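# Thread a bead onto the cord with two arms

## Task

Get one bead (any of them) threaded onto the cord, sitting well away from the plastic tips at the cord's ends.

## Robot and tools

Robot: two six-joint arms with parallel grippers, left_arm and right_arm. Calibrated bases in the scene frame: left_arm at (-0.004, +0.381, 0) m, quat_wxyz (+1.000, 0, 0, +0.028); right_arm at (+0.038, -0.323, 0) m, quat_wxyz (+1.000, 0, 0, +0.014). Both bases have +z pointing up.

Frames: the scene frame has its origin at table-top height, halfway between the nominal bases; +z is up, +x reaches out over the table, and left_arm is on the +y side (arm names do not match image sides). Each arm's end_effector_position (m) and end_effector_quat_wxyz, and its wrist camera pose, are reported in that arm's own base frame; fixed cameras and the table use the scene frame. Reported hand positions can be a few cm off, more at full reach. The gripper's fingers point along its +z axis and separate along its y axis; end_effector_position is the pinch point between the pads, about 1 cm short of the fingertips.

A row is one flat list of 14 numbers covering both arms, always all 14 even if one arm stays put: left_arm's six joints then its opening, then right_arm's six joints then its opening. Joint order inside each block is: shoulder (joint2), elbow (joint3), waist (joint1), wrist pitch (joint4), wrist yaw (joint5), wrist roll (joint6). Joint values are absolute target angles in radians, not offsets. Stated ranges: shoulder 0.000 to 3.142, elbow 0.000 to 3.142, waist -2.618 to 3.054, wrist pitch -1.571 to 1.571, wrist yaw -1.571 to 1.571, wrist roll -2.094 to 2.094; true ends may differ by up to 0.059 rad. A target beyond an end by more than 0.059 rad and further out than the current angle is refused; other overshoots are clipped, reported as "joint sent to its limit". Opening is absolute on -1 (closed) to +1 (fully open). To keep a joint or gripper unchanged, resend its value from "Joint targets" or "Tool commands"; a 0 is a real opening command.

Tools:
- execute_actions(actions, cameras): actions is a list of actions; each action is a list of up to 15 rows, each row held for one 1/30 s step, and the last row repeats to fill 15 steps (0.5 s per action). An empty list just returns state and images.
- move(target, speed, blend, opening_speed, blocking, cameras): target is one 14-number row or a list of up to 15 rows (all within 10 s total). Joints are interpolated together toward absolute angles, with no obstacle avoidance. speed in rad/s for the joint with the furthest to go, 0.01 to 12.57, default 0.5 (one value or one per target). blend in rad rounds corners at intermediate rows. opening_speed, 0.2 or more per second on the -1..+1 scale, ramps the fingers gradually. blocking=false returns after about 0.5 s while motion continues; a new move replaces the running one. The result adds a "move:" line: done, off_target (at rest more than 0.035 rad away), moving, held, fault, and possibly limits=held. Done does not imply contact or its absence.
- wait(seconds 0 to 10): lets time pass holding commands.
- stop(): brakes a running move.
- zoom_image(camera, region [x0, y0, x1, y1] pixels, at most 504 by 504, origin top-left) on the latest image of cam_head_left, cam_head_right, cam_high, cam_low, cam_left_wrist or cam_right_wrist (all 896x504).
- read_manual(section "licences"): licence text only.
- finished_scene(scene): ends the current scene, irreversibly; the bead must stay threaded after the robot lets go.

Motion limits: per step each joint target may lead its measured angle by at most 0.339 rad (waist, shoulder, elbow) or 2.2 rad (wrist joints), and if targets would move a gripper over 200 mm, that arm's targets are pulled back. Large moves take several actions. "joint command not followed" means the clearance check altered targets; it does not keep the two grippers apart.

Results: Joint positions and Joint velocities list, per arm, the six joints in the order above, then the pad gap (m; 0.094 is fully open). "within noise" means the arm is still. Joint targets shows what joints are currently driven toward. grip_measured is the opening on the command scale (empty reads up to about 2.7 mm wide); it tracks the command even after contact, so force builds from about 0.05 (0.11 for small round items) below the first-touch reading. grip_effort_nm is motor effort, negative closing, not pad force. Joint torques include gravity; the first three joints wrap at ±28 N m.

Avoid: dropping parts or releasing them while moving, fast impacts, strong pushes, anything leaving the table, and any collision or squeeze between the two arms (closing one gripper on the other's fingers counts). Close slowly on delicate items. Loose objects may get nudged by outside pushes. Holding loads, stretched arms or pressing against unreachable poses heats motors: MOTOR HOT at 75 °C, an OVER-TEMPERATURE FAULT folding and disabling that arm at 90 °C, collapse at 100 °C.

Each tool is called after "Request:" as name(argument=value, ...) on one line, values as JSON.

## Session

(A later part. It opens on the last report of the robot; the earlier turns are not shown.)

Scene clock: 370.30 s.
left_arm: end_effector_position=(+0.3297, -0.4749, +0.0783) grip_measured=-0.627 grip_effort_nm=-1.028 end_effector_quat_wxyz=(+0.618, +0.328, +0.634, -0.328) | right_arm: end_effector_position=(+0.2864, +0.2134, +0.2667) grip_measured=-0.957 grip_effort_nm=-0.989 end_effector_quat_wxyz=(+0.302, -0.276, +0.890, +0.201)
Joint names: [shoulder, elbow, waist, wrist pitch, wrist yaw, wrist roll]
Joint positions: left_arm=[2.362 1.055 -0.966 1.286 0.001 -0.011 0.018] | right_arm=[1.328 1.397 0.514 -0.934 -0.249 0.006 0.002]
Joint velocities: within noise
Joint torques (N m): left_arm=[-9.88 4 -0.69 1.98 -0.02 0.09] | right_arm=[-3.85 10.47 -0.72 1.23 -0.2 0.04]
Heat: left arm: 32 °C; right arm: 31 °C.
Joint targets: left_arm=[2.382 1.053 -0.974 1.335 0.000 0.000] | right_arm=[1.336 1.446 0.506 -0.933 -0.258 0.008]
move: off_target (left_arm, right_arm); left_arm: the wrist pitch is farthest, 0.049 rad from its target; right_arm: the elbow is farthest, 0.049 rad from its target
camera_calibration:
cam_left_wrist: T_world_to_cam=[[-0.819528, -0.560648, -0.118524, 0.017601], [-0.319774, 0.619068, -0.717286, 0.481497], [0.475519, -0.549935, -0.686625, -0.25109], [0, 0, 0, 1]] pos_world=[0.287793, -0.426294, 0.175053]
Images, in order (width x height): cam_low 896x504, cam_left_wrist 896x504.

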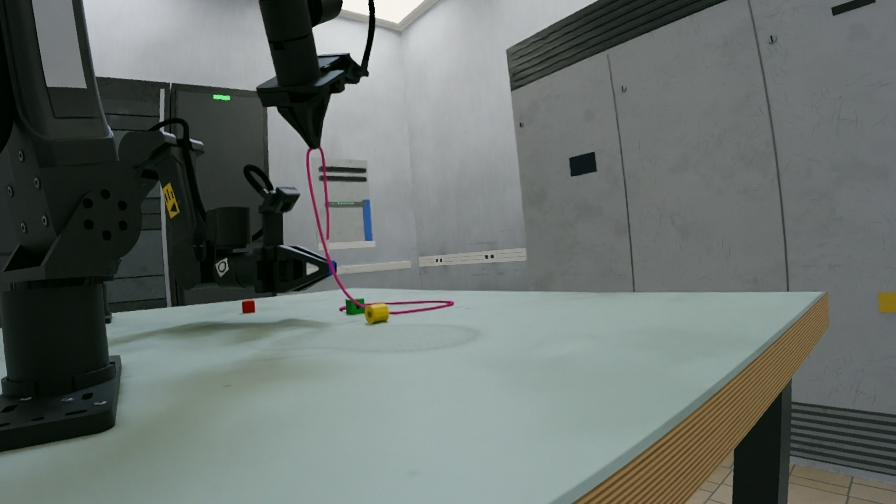

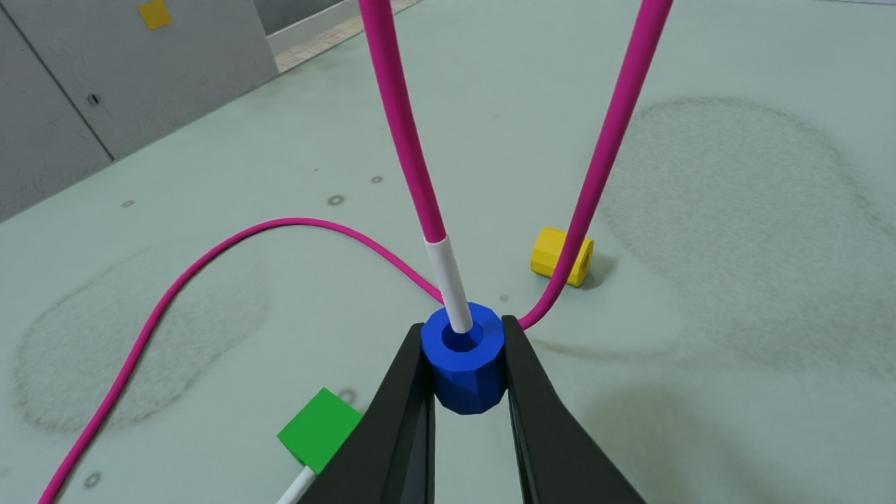

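Request:
move(target=[[2.3815, 1.053, -0.974, 1.3355, 0, 0, -0.68, 1.306, 1.382, 0.505, -0.912, -0.258, 0.008, -0.96], [2.3815, 1.053, -0.974, 1.3355, 0, 0, -0.68, 1.294, 1.330, 0.504, -0.870, -0.258, 0.008, -0.96]], speed=[0.15, 0.06], cameras=["cam_low", "cam_left_wrist"])

Request:
zoom_image(camera="cam_low", region=[270, 180, 400, 300])

Request:
zoom_image(camera="cam_left_wrist", region=[330, 200, 610, 380])

Scene clock: 431.97 s.
left_arm: end_effector_position=(+0.3297, -0.4749, +0.0783) grip_measured=-0.627 grip_effort_nm=-1.023 end_effector_quat_wxyz=(+0.618, +0.328, +0.634, -0.328) | right_arm: end_effector_position=(+0.2865, +0.2134, +0.2516) grip_measured=-0.954 grip_effort_nm=-0.930 end_effector_quat_wxyz=(+0.293, -0.275, +0.894, +0.199)
Joint names: [shoulder, elbow, waist, wrist pitch, wrist yaw, wrist roll]
Joint positions: left_arm=[2.362 1.055 -0.966 1.286 0.001 -0.011 0.018] | right_arm=[1.328 1.347 0.514 -0.902 -0.249 0.006 0.002]
Joint velocities: within noise
Joint torques (N m): left_arm=[-9.88 3.99 -0.68 1.98 -0.02 0.09] | right_arm=[-7.27 5.49 -0.92 1.53 -0.21 0.04]
Heat: left arm: 34 °C; right arm: 30 °C.
Joint targets: left_arm=[2.382 1.053 -0.974 1.335 0.000 0.000] | right_arm=[1.294 1.330 0.504 -0.870 -0.258 0.008]
move: off_target (left_arm); left_arm: the wrist pitch is farthest, 0.049 rad from its target
camera_calibration:
cam_left_wrist: T_world_to_cam=[[-0.819528, -0.560648, -0.118524, 0.017601], [-0.319774, 0.619068, -0.717286, 0.481497], [0.475519, -0.549935, -0.686625, -0.25109], [0, 0, 0, 1]] pos_world=[0.287793, -0.426294, 0.175053]
Images, in order (width x height): cam_low 896x504, cam_left_wrist 896x504.

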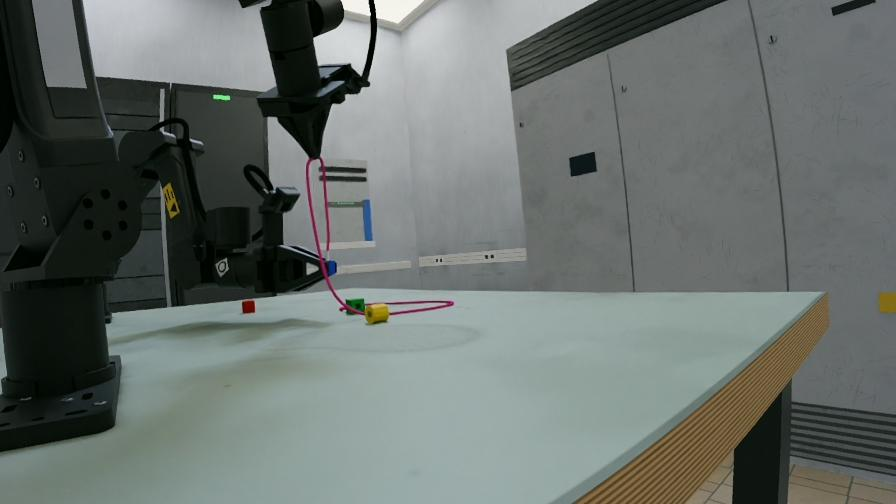

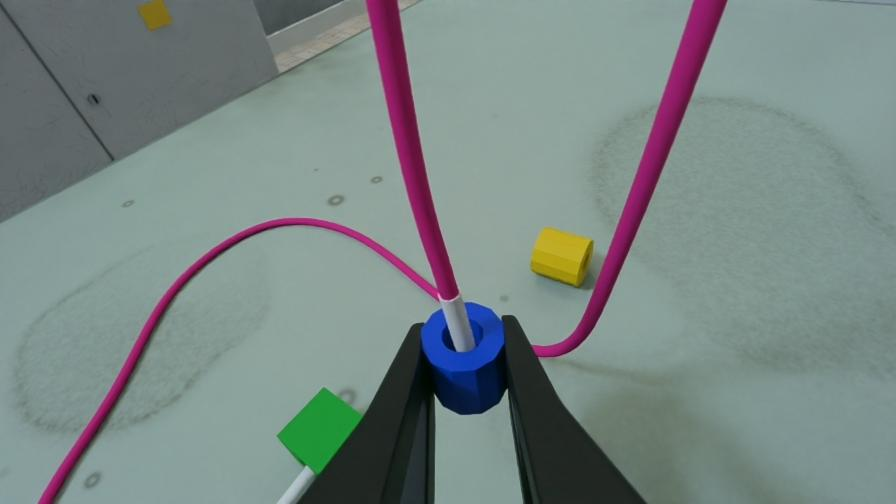

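Scaled by 3.877 from the camera's 896x504 image, which has a finer 1280x720 frame.

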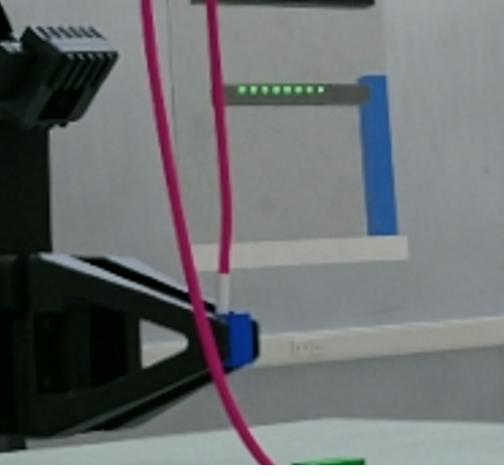

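Scaled by 1.800 from the camera's 896x504 image, which has a finer 1280x720 frame.

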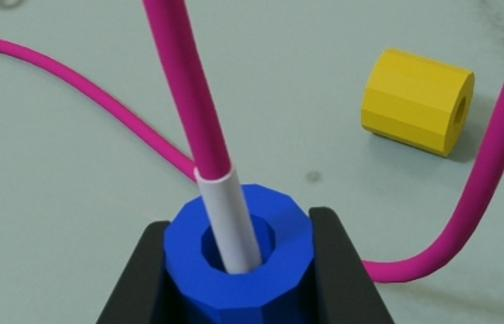

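Request:
move(target=[[2.3815, 1.053, -0.974, 1.3355, 0, 0, -0.68, 1.272, 1.206, 0.504, -0.774, -0.258, 0.008, -0.96], [2.3815, 1.053, -0.974, 1.3355, 0, 0, -0.68, 1.262, 1.098, 0.500, -0.677, -0.258, 0.008, -0.96]], speed=0.1, cameras=["cam_low", "cam_left_wrist"])

Request:
zoom_image(camera="cam_low", region=[270, 180, 400, 300])

Scene clock: 484.80 s.
left_arm: end_effector_position=(+0.3297, -0.4749, +0.0783) grip_measured=-0.627 grip_effort_nm=-1.028 end_effector_quat_wxyz=(+0.618, +0.328, +0.634, -0.328) | right_arm: end_effector_position=(+0.2859, +0.2108, +0.1988) grip_measured=-0.959 grip_effort_nm=-1.013 end_effector_quat_wxyz=(+0.290, -0.273, +0.896, +0.197)
Joint names: [shoulder, elbow, waist, wrist pitch, wrist yaw, wrist roll]
Joint positions: left_arm=[2.362 1.055 -0.966 1.286 0.001 -0.011 0.018] | right_arm=[1.294 1.114 0.509 -0.711 -0.249 0.006 0.002]
Joint velocities: within noise
Joint torques (N m): left_arm=[-9.91 3.99 -0.68 1.99 -0.02 0.09] | right_arm=[-6.99 5.63 -0.76 1.53 -0.2 0.03]
Heat: left arm: 36 °C; right arm: 31 °C.
Joint targets: left_arm=[2.382 1.053 -0.974 1.335 0.000 0.000] | right_arm=[1.262 1.098 0.500 -0.677 -0.258 0.008]
move: off_target (left_arm); left_arm: the wrist pitch is farthest, 0.049 rad from its target
camera_calibration:
cam_left_wrist: T_world_to_cam=[[-0.819528, -0.560648, -0.118524, 0.017601], [-0.319774, 0.619068, -0.717286, 0.481497], [0.475519, -0.549935, -0.686625, -0.25109], [0, 0, 0, 1]] pos_world=[0.287793, -0.426294, 0.175053]
Images, in order (width x height): cam_low 896x504, cam_left_wrist 896x504.

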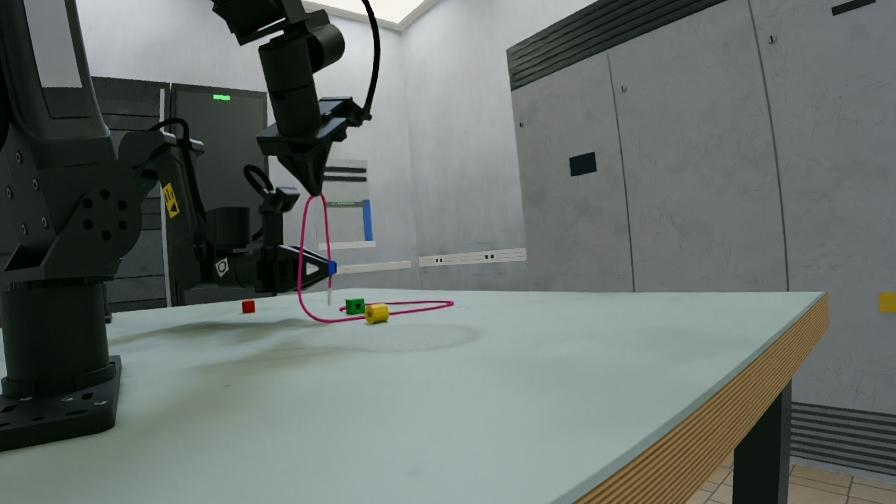

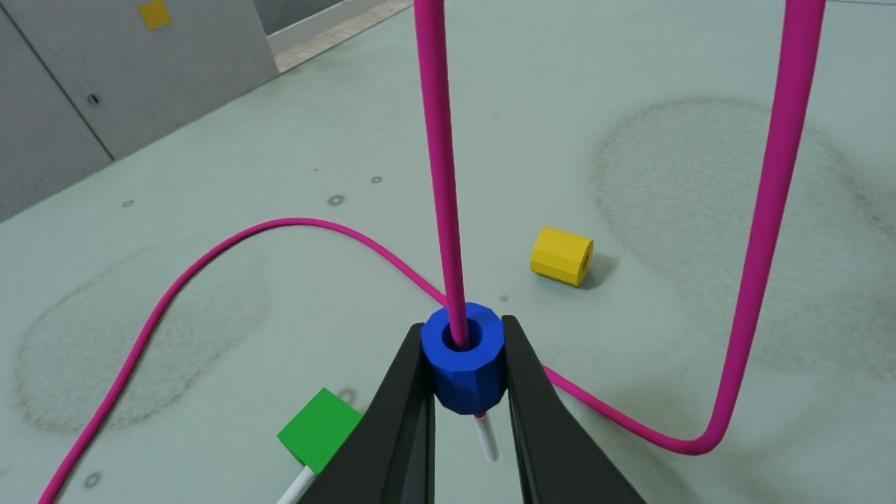

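Scaled by 3.877 from the camera's 896x504 image, which has a finer 1280x720 frame.

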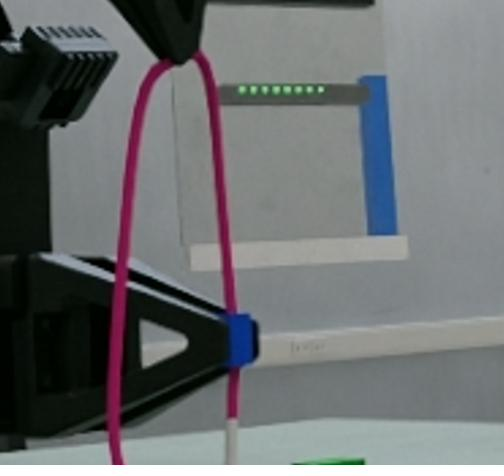

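Request:
move(target=[[2.3815, 1.053, -0.974, 1.3355, 0, 0, -0.68, 1.275, 0.984, 0.460, -0.571, -0.309, 0.008, -0.96], [2.3815, 1.053, -0.974, 1.3355, 0, 0, -0.68, 1.320, 0.882, 0.424, -0.455, -0.359, 0.008, -0.96]], speed=0.1, cameras=["cam_low", "cam_left_wrist", "cam_high"])

Request:
zoom_image(camera="cam_low", region=[250, 180, 400, 330])

Scene clock: 506.93 s.
left_arm: end_effector_position=(+0.3297, -0.4749, +0.0783) grip_measured=-0.627 grip_effort_nm=-1.028 end_effector_quat_wxyz=(+0.618, +0.328, +0.634, -0.328) | right_arm: end_effector_position=(+0.2901, +0.2017, +0.1424) grip_measured=-0.956 grip_effort_nm=-0.969 end_effector_quat_wxyz=(+0.278, -0.251, +0.899, +0.229)
Joint names: [shoulder, elbow, waist, wrist pitch, wrist yaw, wrist roll]
Joint positions: left_arm=[2.362 1.055 -0.966 1.286 0.001 -0.011 0.018] | right_arm=[1.315 0.899 0.432 -0.491 -0.347 0.008 0.002]
Joint velocities: within noise
Joint torques (N m): left_arm=[-9.88 3.97 -0.69 1.99 -0.02 0.09] | right_arm=[-4.08 5.59 -0.69 1.51 -0.26 0.01]
Heat: left arm: 36 °C; right arm: 30 °C.
Joint targets: left_arm=[2.382 1.053 -0.974 1.335 0.000 0.000] | right_arm=[1.320 0.882 0.424 -0.455 -0.359 0.008]
move: off_target (left_arm, right_arm); left_arm: the wrist pitch is farthest, 0.049 rad from its target; right_arm: the wrist pitch is farthest, 0.036 rad from its target
camera_calibration:
cam_left_wrist: T_world_to_cam=[[-0.819528, -0.560648, -0.118524, 0.017601], [-0.319774, 0.619068, -0.717286, 0.481497], [0.475519, -0.549935, -0.686625, -0.25109], [0, 0, 0, 1]] pos_world=[0.287793, -0.426294, 0.175053]
Images, in order (width x height): cam_high 896x504, cam_low 896x504, cam_left_wrist 896x504.

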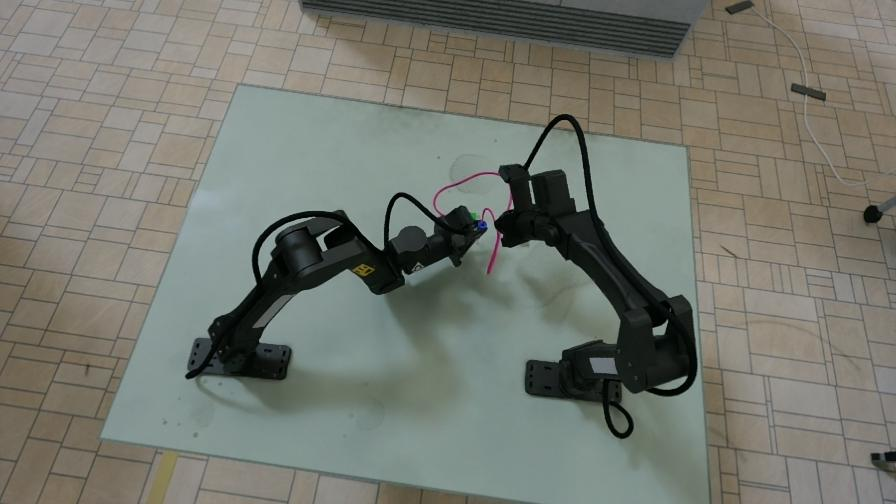

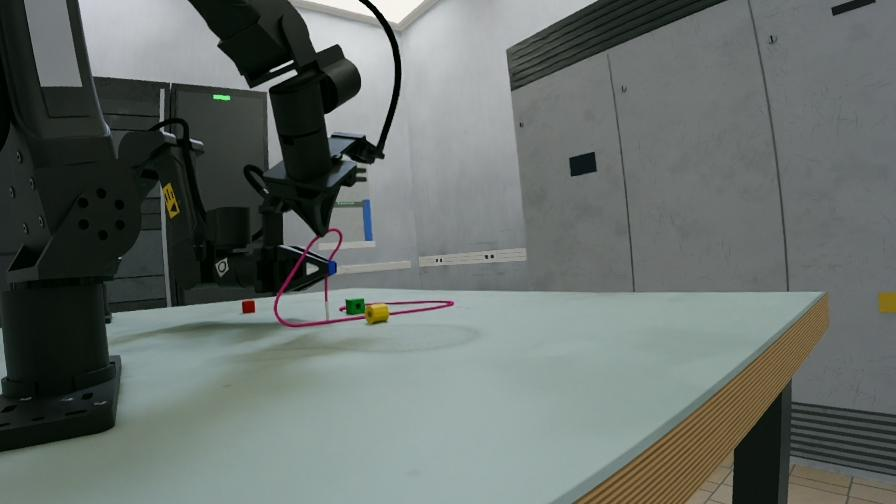

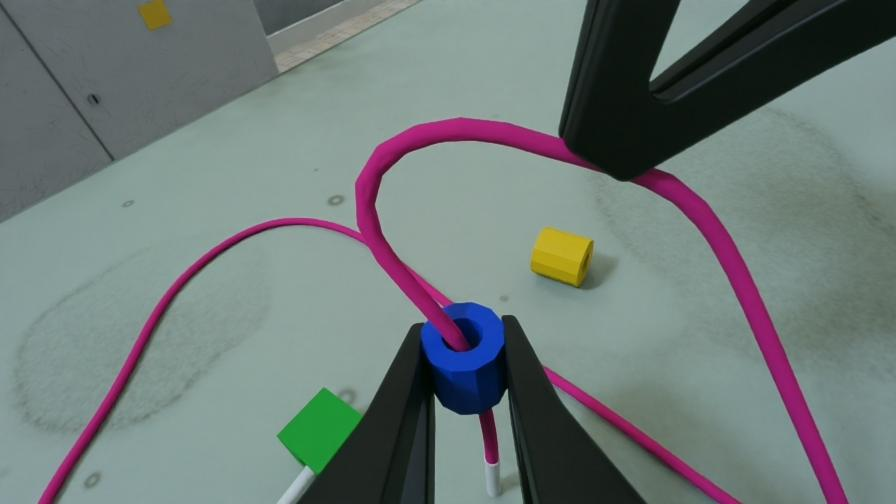

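Scaled by 3.360 from the camera's 896x504 image, which has a finer 1280x720 frame.

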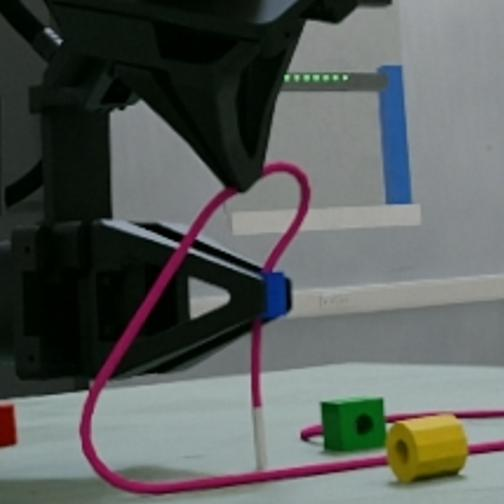

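Request:
move(target=[[2.315, 1.045, -0.974, 1.300, 0, 0, -0.68, 1.285, 0.937, 0.424, -0.503, -0.359, 0.008, -0.96], [2.142, 1.038, -0.974, 1.137, 0, 0, -0.68, 1.262, 1.130, 0.424, -0.702, -0.359, 0.008, -0.96]], speed=[0.15, 0.1], cameras=["cam_low", "cam_left_wrist"])

Request:
zoom_image(camera="cam_low", region=[250, 130, 450, 330])

Scene clock: 547.47 s.
left_arm: end_effector_position=(+0.3292, -0.4742, +0.1244) grip_measured=-0.627 grip_effort_nm=-1.028 end_effector_quat_wxyz=(+0.615, +0.331, +0.637, -0.326) | right_arm: end_effector_position=(+0.2881, +0.2010, +0.1932) grip_measured=-0.958 grip_effort_nm=-1.013 end_effector_quat_wxyz=(+0.277, -0.251, +0.898, +0.230)
Joint names: [shoulder, elbow, waist, wrist pitch, wrist yaw, wrist roll]
Joint positions: left_arm=[2.198 1.043 -0.966 1.124 0.001 -0.008 0.018] | right_arm=[1.292 1.084 0.432 -0.7 -0.348 0.008 0.002]
Joint velocities: within noise
Joint torques (N m): left_arm=[-16.02 4.45 -0.68 1.64 -0.03 0.06] | right_arm=[-6.69 10.35 -0.73 1.13 -0.25 0.01]
Heat: left arm: 37 °C; right arm: 30 °C.
Joint targets: left_arm=[2.142 1.038 -0.974 1.137 0.000 0.000] | right_arm=[1.262 1.130 0.424 -0.702 -0.359 0.008]
move: off_target (left_arm, right_arm); left_arm: the shoulder is farthest, 0.056 rad from its target; right_arm: the elbow is farthest, 0.046 rad from its target
camera_calibration:
cam_left_wrist: T_world_to_cam=[[-0.82011, -0.559328, -0.120714, 0.0241252], [-0.323043, 0.626706, -0.709143, 0.517691], [0.472296, -0.542579, -0.694654, -0.213161], [0, 0, 0, 1]] pos_world=[0.287696, -0.426602, 0.221956]
Images, in order (width x height): cam_low 896x504, cam_left_wrist 896x504.

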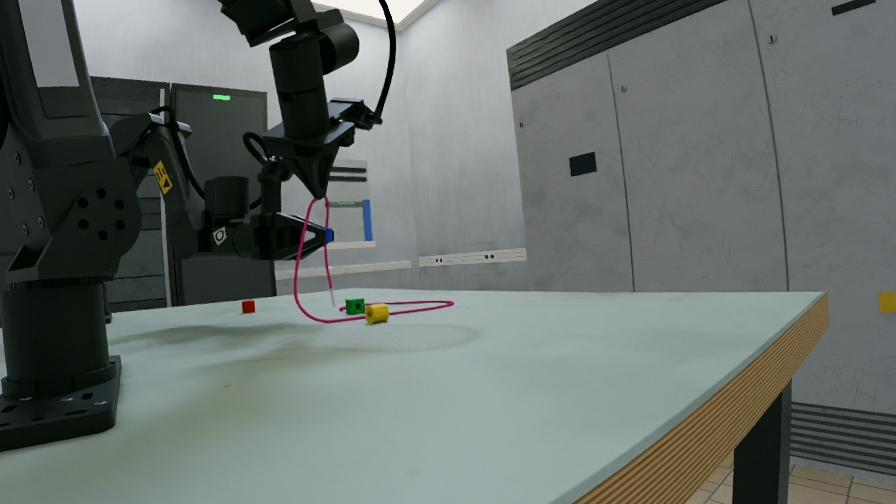

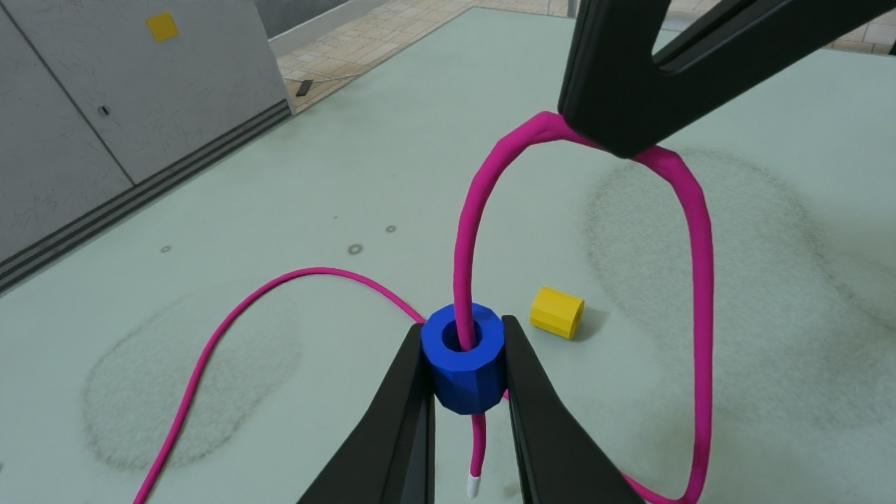

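Scaled by 2.520 from the camera's 896x504 image, which has a finer 1280x720 frame.

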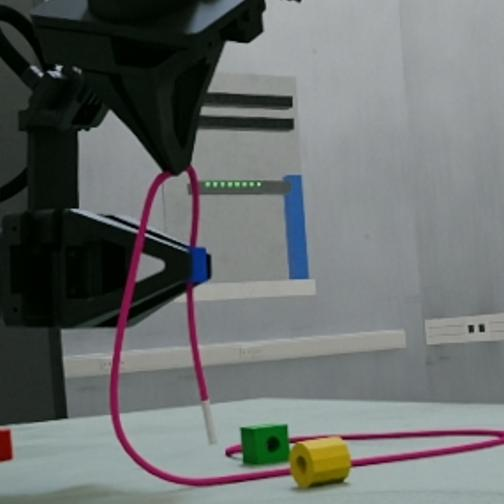

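Request:
move(target=[[2.142, 1.038, -0.974, 1.137, 0, 0, -0.68, 1.318, 1.013, 0.292, -0.607, -0.611, 0.008, -0.96], [2.142, 1.038, -0.974, 1.137, 0, 0, -0.68, 1.324, 0.938, 0.292, -0.526, -0.611, 0.008, -0.96]], speed=[0.15, 0.08], cameras=["cam_low", "cam_left_wrist"])

Request:
zoom_image(camera="cam_low", region=[250, 130, 450, 330])

Scene clock: 574.07 s.
left_arm: end_effector_position=(+0.3291, -0.4742, +0.1241) grip_measured=-0.627 grip_effort_nm=-1.033 end_effector_quat_wxyz=(+0.614, +0.331, +0.638, -0.326) | right_arm: end_effector_position=(+0.2908, +0.1957, +0.1694) grip_measured=-0.959 grip_effort_nm=-1.013 end_effector_quat_wxyz=(+0.258, -0.223, +0.883, +0.321)
Joint names: [shoulder, elbow, waist, wrist pitch, wrist yaw, wrist roll]
Joint positions: left_arm=[2.198 1.043 -0.966 1.122 0.001 -0.008 0.018] | right_arm=[1.318 0.955 0.3 -0.56 -0.595 0.01 0.002]
Joint velocities: within noise
Joint torques (N m): left_arm=[-16.03 4.45 -0.68 1.68 -0.02 0.06] | right_arm=[-4.08 5.56 -0.76 1.44 -0.41 -0.01]
Heat: left arm: 36 °C; right arm: 30 °C.
Joint targets: left_arm=[2.142 1.038 -0.974 1.137 0.000 0.000] | right_arm=[1.324 0.938 0.292 -0.526 -0.611 0.008]
move: off_target (left_arm); left_arm: the shoulder is farthest, 0.056 rad from its target
camera_calibration:
cam_left_wrist: T_world_to_cam=[[-0.820143, -0.559193, -0.121114, 0.0242826], [-0.323267, 0.627531, -0.70831, 0.517877], [0.472085, -0.541763, -0.695434, -0.21282], [0, 0, 0, 1]] pos_world=[0.287797, -0.426703, 0.221756]
Images, in order (width x height): cam_low 896x504, cam_left_wrist 896x504.

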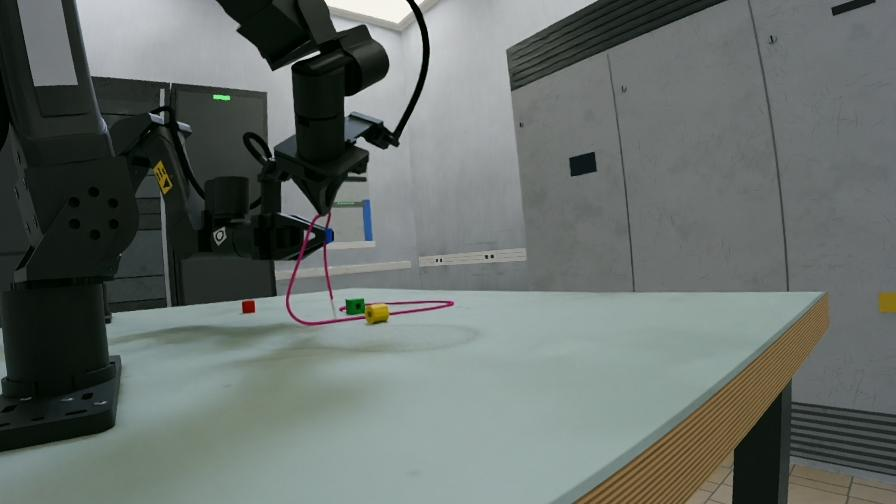

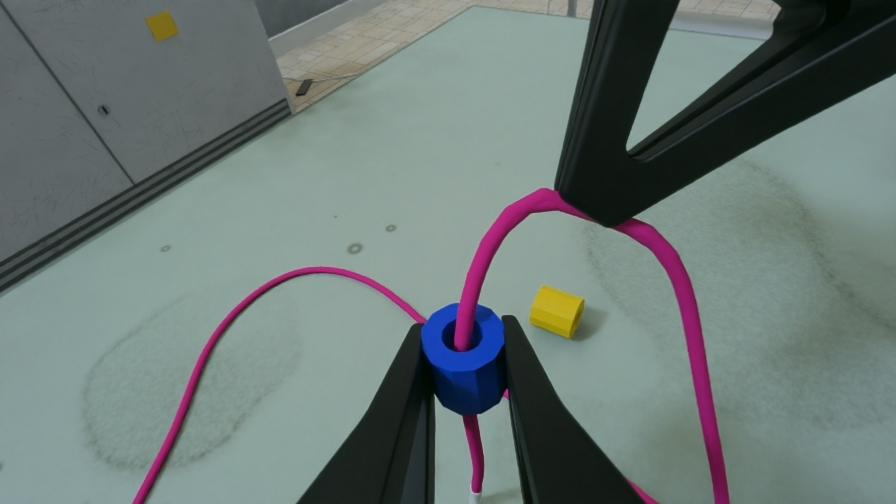

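Scaled by 2.520 from the camera's 896x504 image, which has a finer 1280x720 frame.

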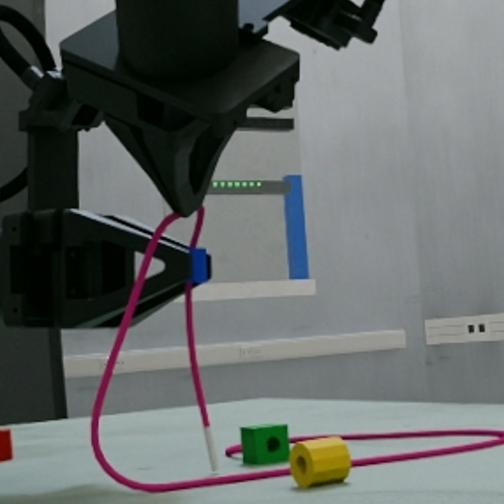

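Request:
move(target=[[2.130, 1.068, -0.974, 1.134, 0, 0, -0.68, 1.326, 0.938, 0.292, -0.526, -0.611, 0.008, -0.96], [2.074, 1.376, -0.974, 0.340, 0, 0, -0.68, 1.367, 0.880, 0.203, -0.430, -0.611, 0.008, -0.96]], speed=[0.15, 0.35], cameras=["cam_low", "cam_left_wrist"])

Request:
zoom_image(camera="cam_low", region=[250, 130, 450, 330])

Scene clock: 637.70 s.
left_arm: end_effector_position=(+0.3410, -0.4913, +0.0977) grip_measured=-0.627 grip_effort_nm=-1.023 end_effector_quat_wxyz=(+0.464, +0.395, +0.755, -0.244) | right_arm: end_effector_position=(+0.3126, +0.1703, +0.1467) grip_measured=-0.960 grip_effort_nm=-1.018 end_effector_quat_wxyz=(+0.269, -0.183, +0.893, +0.310)
Joint names: [shoulder, elbow, waist, wrist pitch, wrist yaw, wrist roll]
Joint positions: left_arm=[2.135 1.345 -0.966 0.323 0.001 -0.003 0.018] | right_arm=[1.36 0.897 0.211 -0.464 -0.596 0.011 0.002]
Joint velocities: within noise
Joint torques (N m): left_arm=[-17.28 8.39 -0.68 1.66 -0.02 0.01] | right_arm=[-4.26 5.35 -0.7 1.43 -0.4 -0.02]
Heat: left arm: 36 °C; right arm: 29 °C.
Joint targets: left_arm=[2.074 1.376 -0.974 0.340 0.000 0.000] | right_arm=[1.367 0.880 0.203 -0.430 -0.611 0.008]
move: off_target (left_arm); left_arm: the shoulder is farthest, 0.061 rad from its target
camera_calibration:
cam_left_wrist: T_world_to_cam=[[-0.849609, -0.515455, -0.11167, 0.0518105], [-0.452605, 0.82127, -0.347367, 0.617759], [0.270764, -0.244584, -0.931056, -0.00840385], [0, 0, 0, 1]] pos_world=[0.325895, -0.482697, 0.21255]
Images, in order (width x height): cam_low 896x504, cam_left_wrist 896x504.

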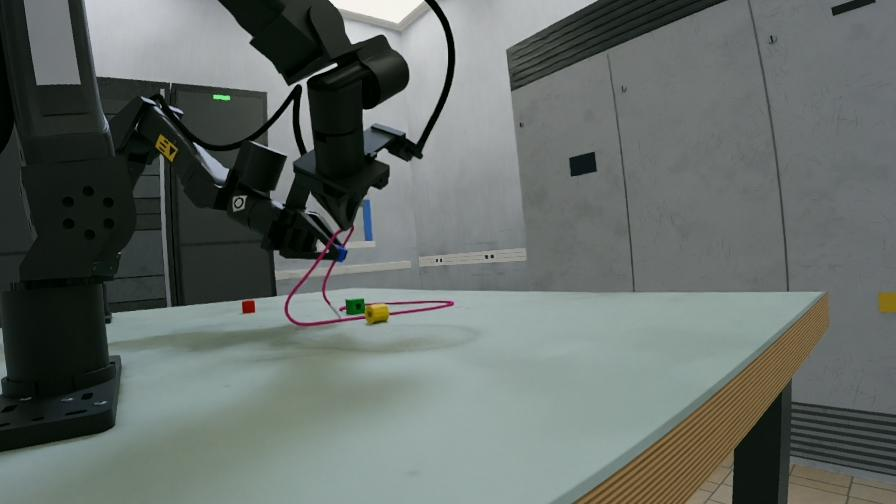

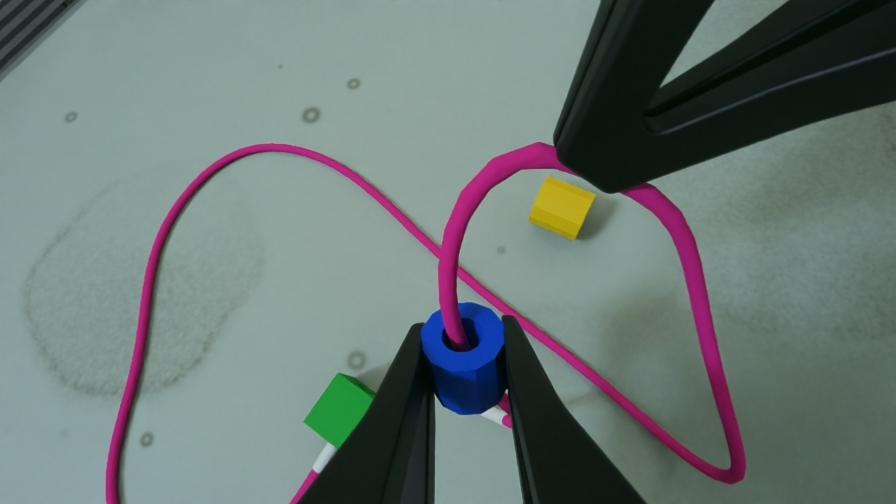

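Scaled by 2.520 from the camera's 896x504 image, which has a finer 1280x720 frame.

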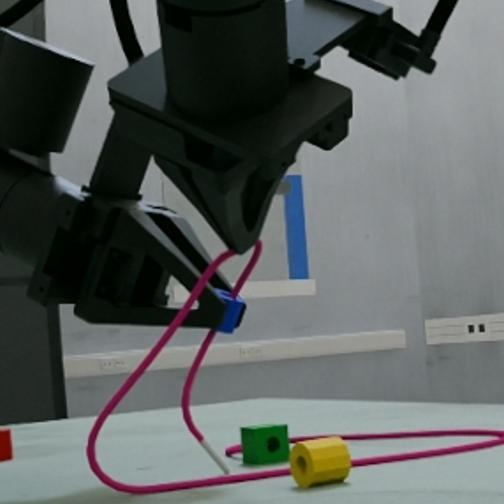

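Request:
move(target=[[2.150, 1.337, -0.974, 0.353, 0, 0, -0.68, 1.367, 0.880, 0.203, -0.430, -0.611, 0.008, -0.96], [2.365, 1.312, -0.974, 0.602, 0, 0, -0.68, 1.561, 0.647, 0.156, -0.010, -0.611, 0.008, -0.96]], speed=[0.15, 0.2], cameras=["cam_low", "cam_left_wrist", "cam_head_left"])

Request:
zoom_image(camera="cam_low", region=[250, 180, 450, 340])

Scene clock: 653.77 s.
left_arm: end_effector_position=(+0.3450, -0.4971, +0.0198) grip_measured=-0.627 grip_effort_nm=-1.023 end_effector_quat_wxyz=(+0.467, +0.394, +0.753, -0.246) | right_arm: end_effector_position=(+0.3228, +0.1561, +0.0535) grip_measured=-0.958 grip_effort_nm=-1.009 end_effector_quat_wxyz=(+0.270, -0.160, +0.899, +0.304)
Joint names: [shoulder, elbow, waist, wrist pitch, wrist yaw, wrist roll]
Joint positions: left_arm=[2.341 1.316 -0.966 0.566 0.001 -0.002 0.018] | right_arm=[1.553 0.661 0.165 -0.049 -0.596 0.012 0.002]
Joint velocities: within noise
Joint torques (N m): left_arm=[-10.58 4.9 -0.66 1.83 -0.03 0.01] | right_arm=[-4.98 4.63 -0.79 1.44 -0.4 -0.04]
Heat: left arm: 35 °C; right arm: 28 °C.
Joint targets: left_arm=[2.365 1.312 -0.974 0.602 0.000 0.000] | right_arm=[1.561 0.647 0.156 -0.010 -0.611 0.008]
move: off_target (left_arm, right_arm); left_arm: the wrist pitch is farthest, 0.036 rad from its target; right_arm: the wrist pitch is farthest, 0.039 rad from its target
camera_calibration:
cam_left_wrist: T_world_to_cam=[[-0.849114, -0.516078, -0.112557, 0.0430633], [-0.450574, 0.818884, -0.355546, 0.59557], [0.27566, -0.251184, -0.927857, -0.0884291], [0, 0, 0, 1]] pos_world=[0.32929, -0.48769, 0.13455]
Images, in order (width x height): cam_head_left 896x504, cam_low 896x504, cam_left_wrist 896x504.

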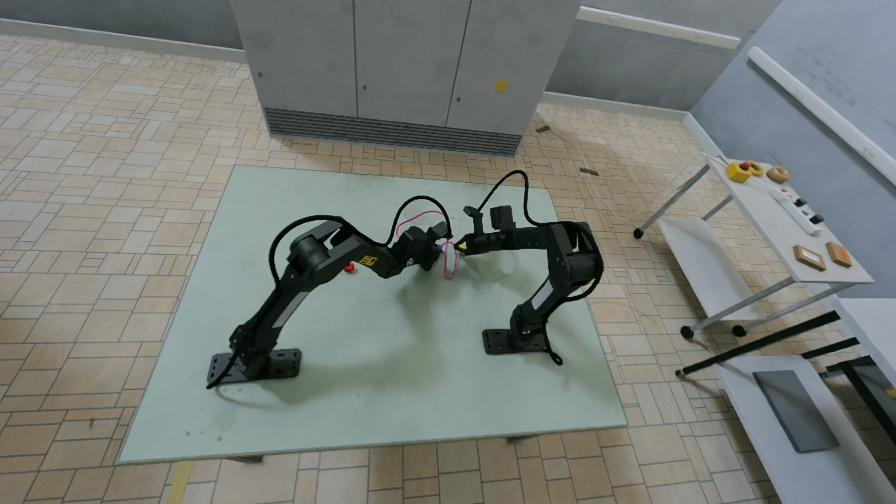

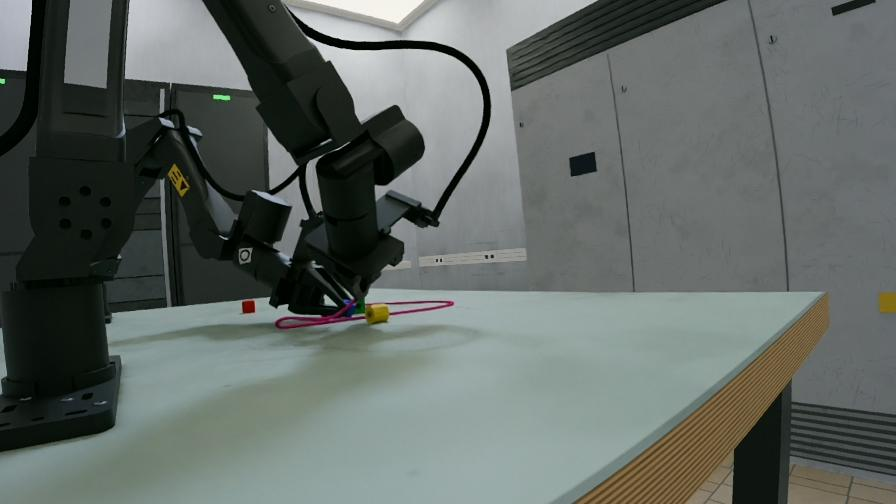

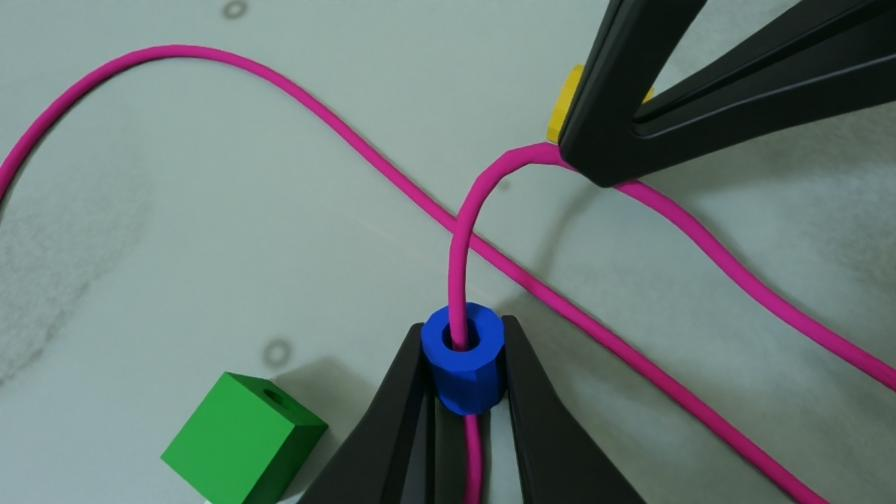

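Scaled by 2.520 from the camera's 896x504 image, which has a finer 1280x720 frame.

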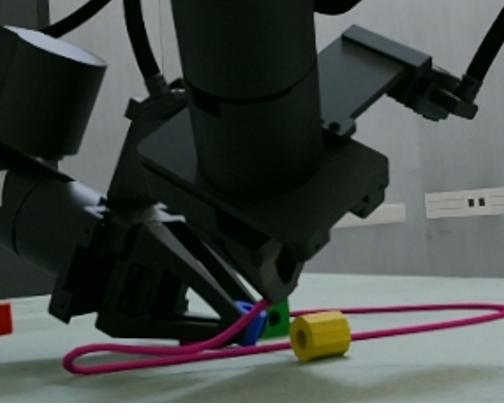

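Request:
move(target=[[2.365, 1.312, -0.974, 0.602, 0, 0, -0.68, 1.606, 0.620, 0.156, 0.052, -0.611, 0.008, -0.96], [2.365, 1.312, -0.974, 0.602, 0, 0, -0.68, 1.606, 0.620, 0.156, 0.052, -0.611, 0.008, -0.6]], speed=0.08, opening_speed=0.4, cameras=["cam_low", "cam_left_wrist", "cam_right_wrist"])

Request:
zoom_image(camera="cam_low", region=[250, 180, 450, 340])

Scene clock: 676.73 s.
left_arm: end_effector_position=(+0.3451, -0.4973, +0.0201) grip_measured=-0.627 grip_effort_nm=-1.033 end_effector_quat_wxyz=(+0.467, +0.393, +0.752, -0.246) | right_arm: end_effector_position=(+0.3217, +0.1560, +0.0390) grip_measured=-0.603 grip_effort_nm=0.125 end_effector_quat_wxyz=(+0.267, -0.159, +0.900, +0.305)
Joint names: [shoulder, elbow, waist, wrist pitch, wrist yaw, wrist roll]
Joint positions: left_arm=[2.341 1.316 -0.966 0.567 0.001 -0.002 0.018] | right_arm=[1.597 0.635 0.165 0.013 -0.597 0.013 0.019]
Joint velocities: within noise
Joint torques (N m): left_arm=[-10.62 4.9 -0.69 1.79 -0.02 0.01] | right_arm=[-5.04 4.31 -0.77 1.43 -0.38 -0.02]
Heat: left arm: 36 °C; right arm: 30 °C.
Joint targets: left_arm=[2.365 1.312 -0.974 0.602 0.000 0.000] | right_arm=[1.606 0.620 0.156 0.052 -0.611 0.008]
move: off_target (right_arm); target 2's new numbers were sent with right_arm's wrist pitch 0.040 rad from that target; right_arm: the wrist pitch is farthest, 0.039 rad from its target
camera_calibration:
cam_left_wrist: T_world_to_cam=[[-0.849023, -0.516206, -0.112658, 0.0430069], [-0.450362, 0.818549, -0.356582, 0.595547], [0.276286, -0.252009, -0.927447, -0.0889072], [0, 0, 0, 1]] pos_world=[0.32929, -0.48769, 0.13475]
cam_right_wrist: T_world_to_cam=[[0.364653, -0.772468, -0.519924, 0.0253909], [-0.884369, -0.462065, 0.0662457, 0.379214], [-0.291411, 0.435648, -0.85164, 0.174857], [0, 0, 0, 1]] pos_world=[0.377061, 0.118659, 0.136995]
Images, in order (width x height): cam_low 896x504, cam_left_wrist 896x504, cam_right_wrist 896x504.

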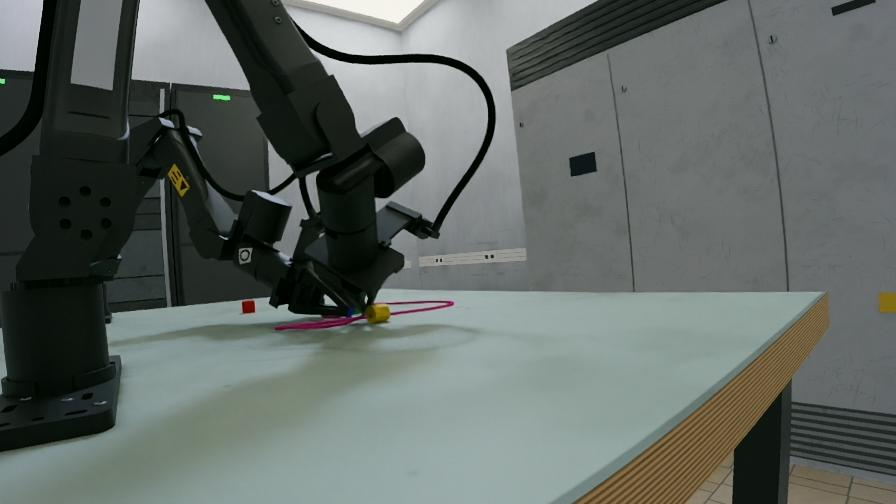

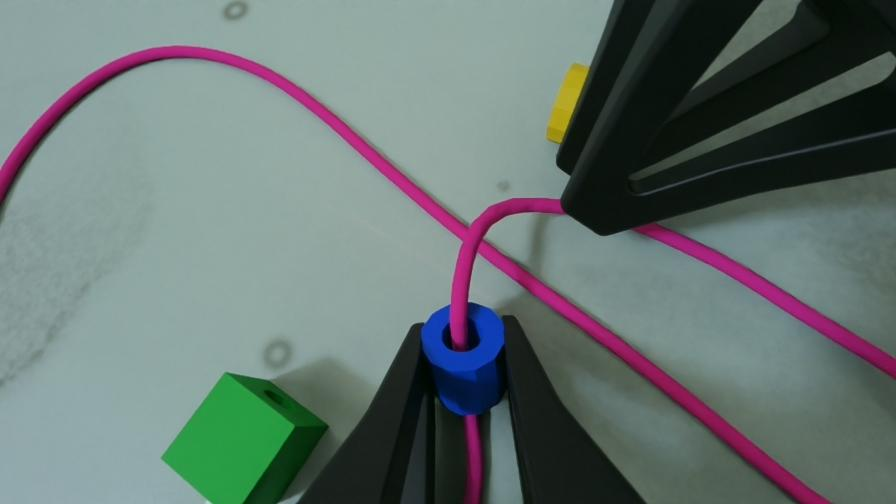

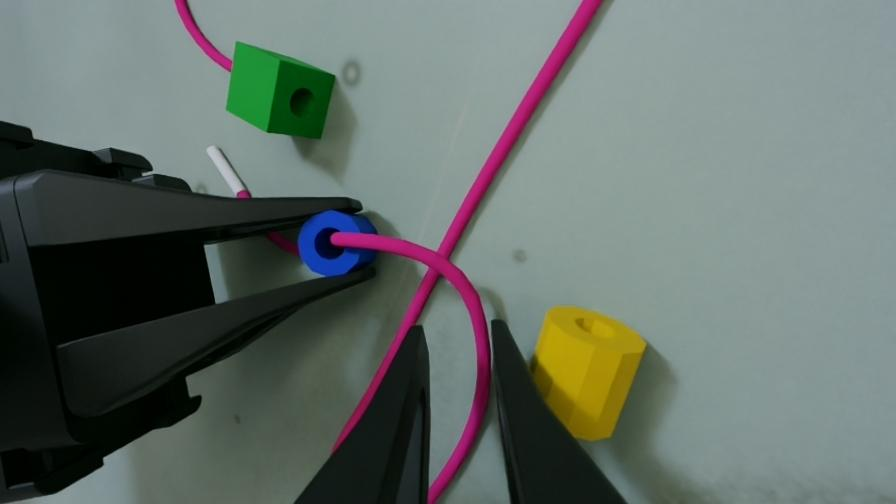

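Scaled by 2.520 from the camera's 896x504 image, which has a finer 1280x720 frame.

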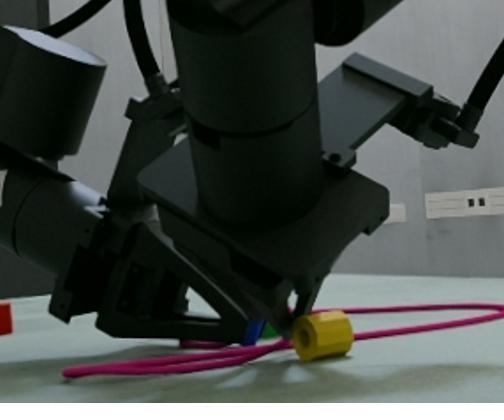

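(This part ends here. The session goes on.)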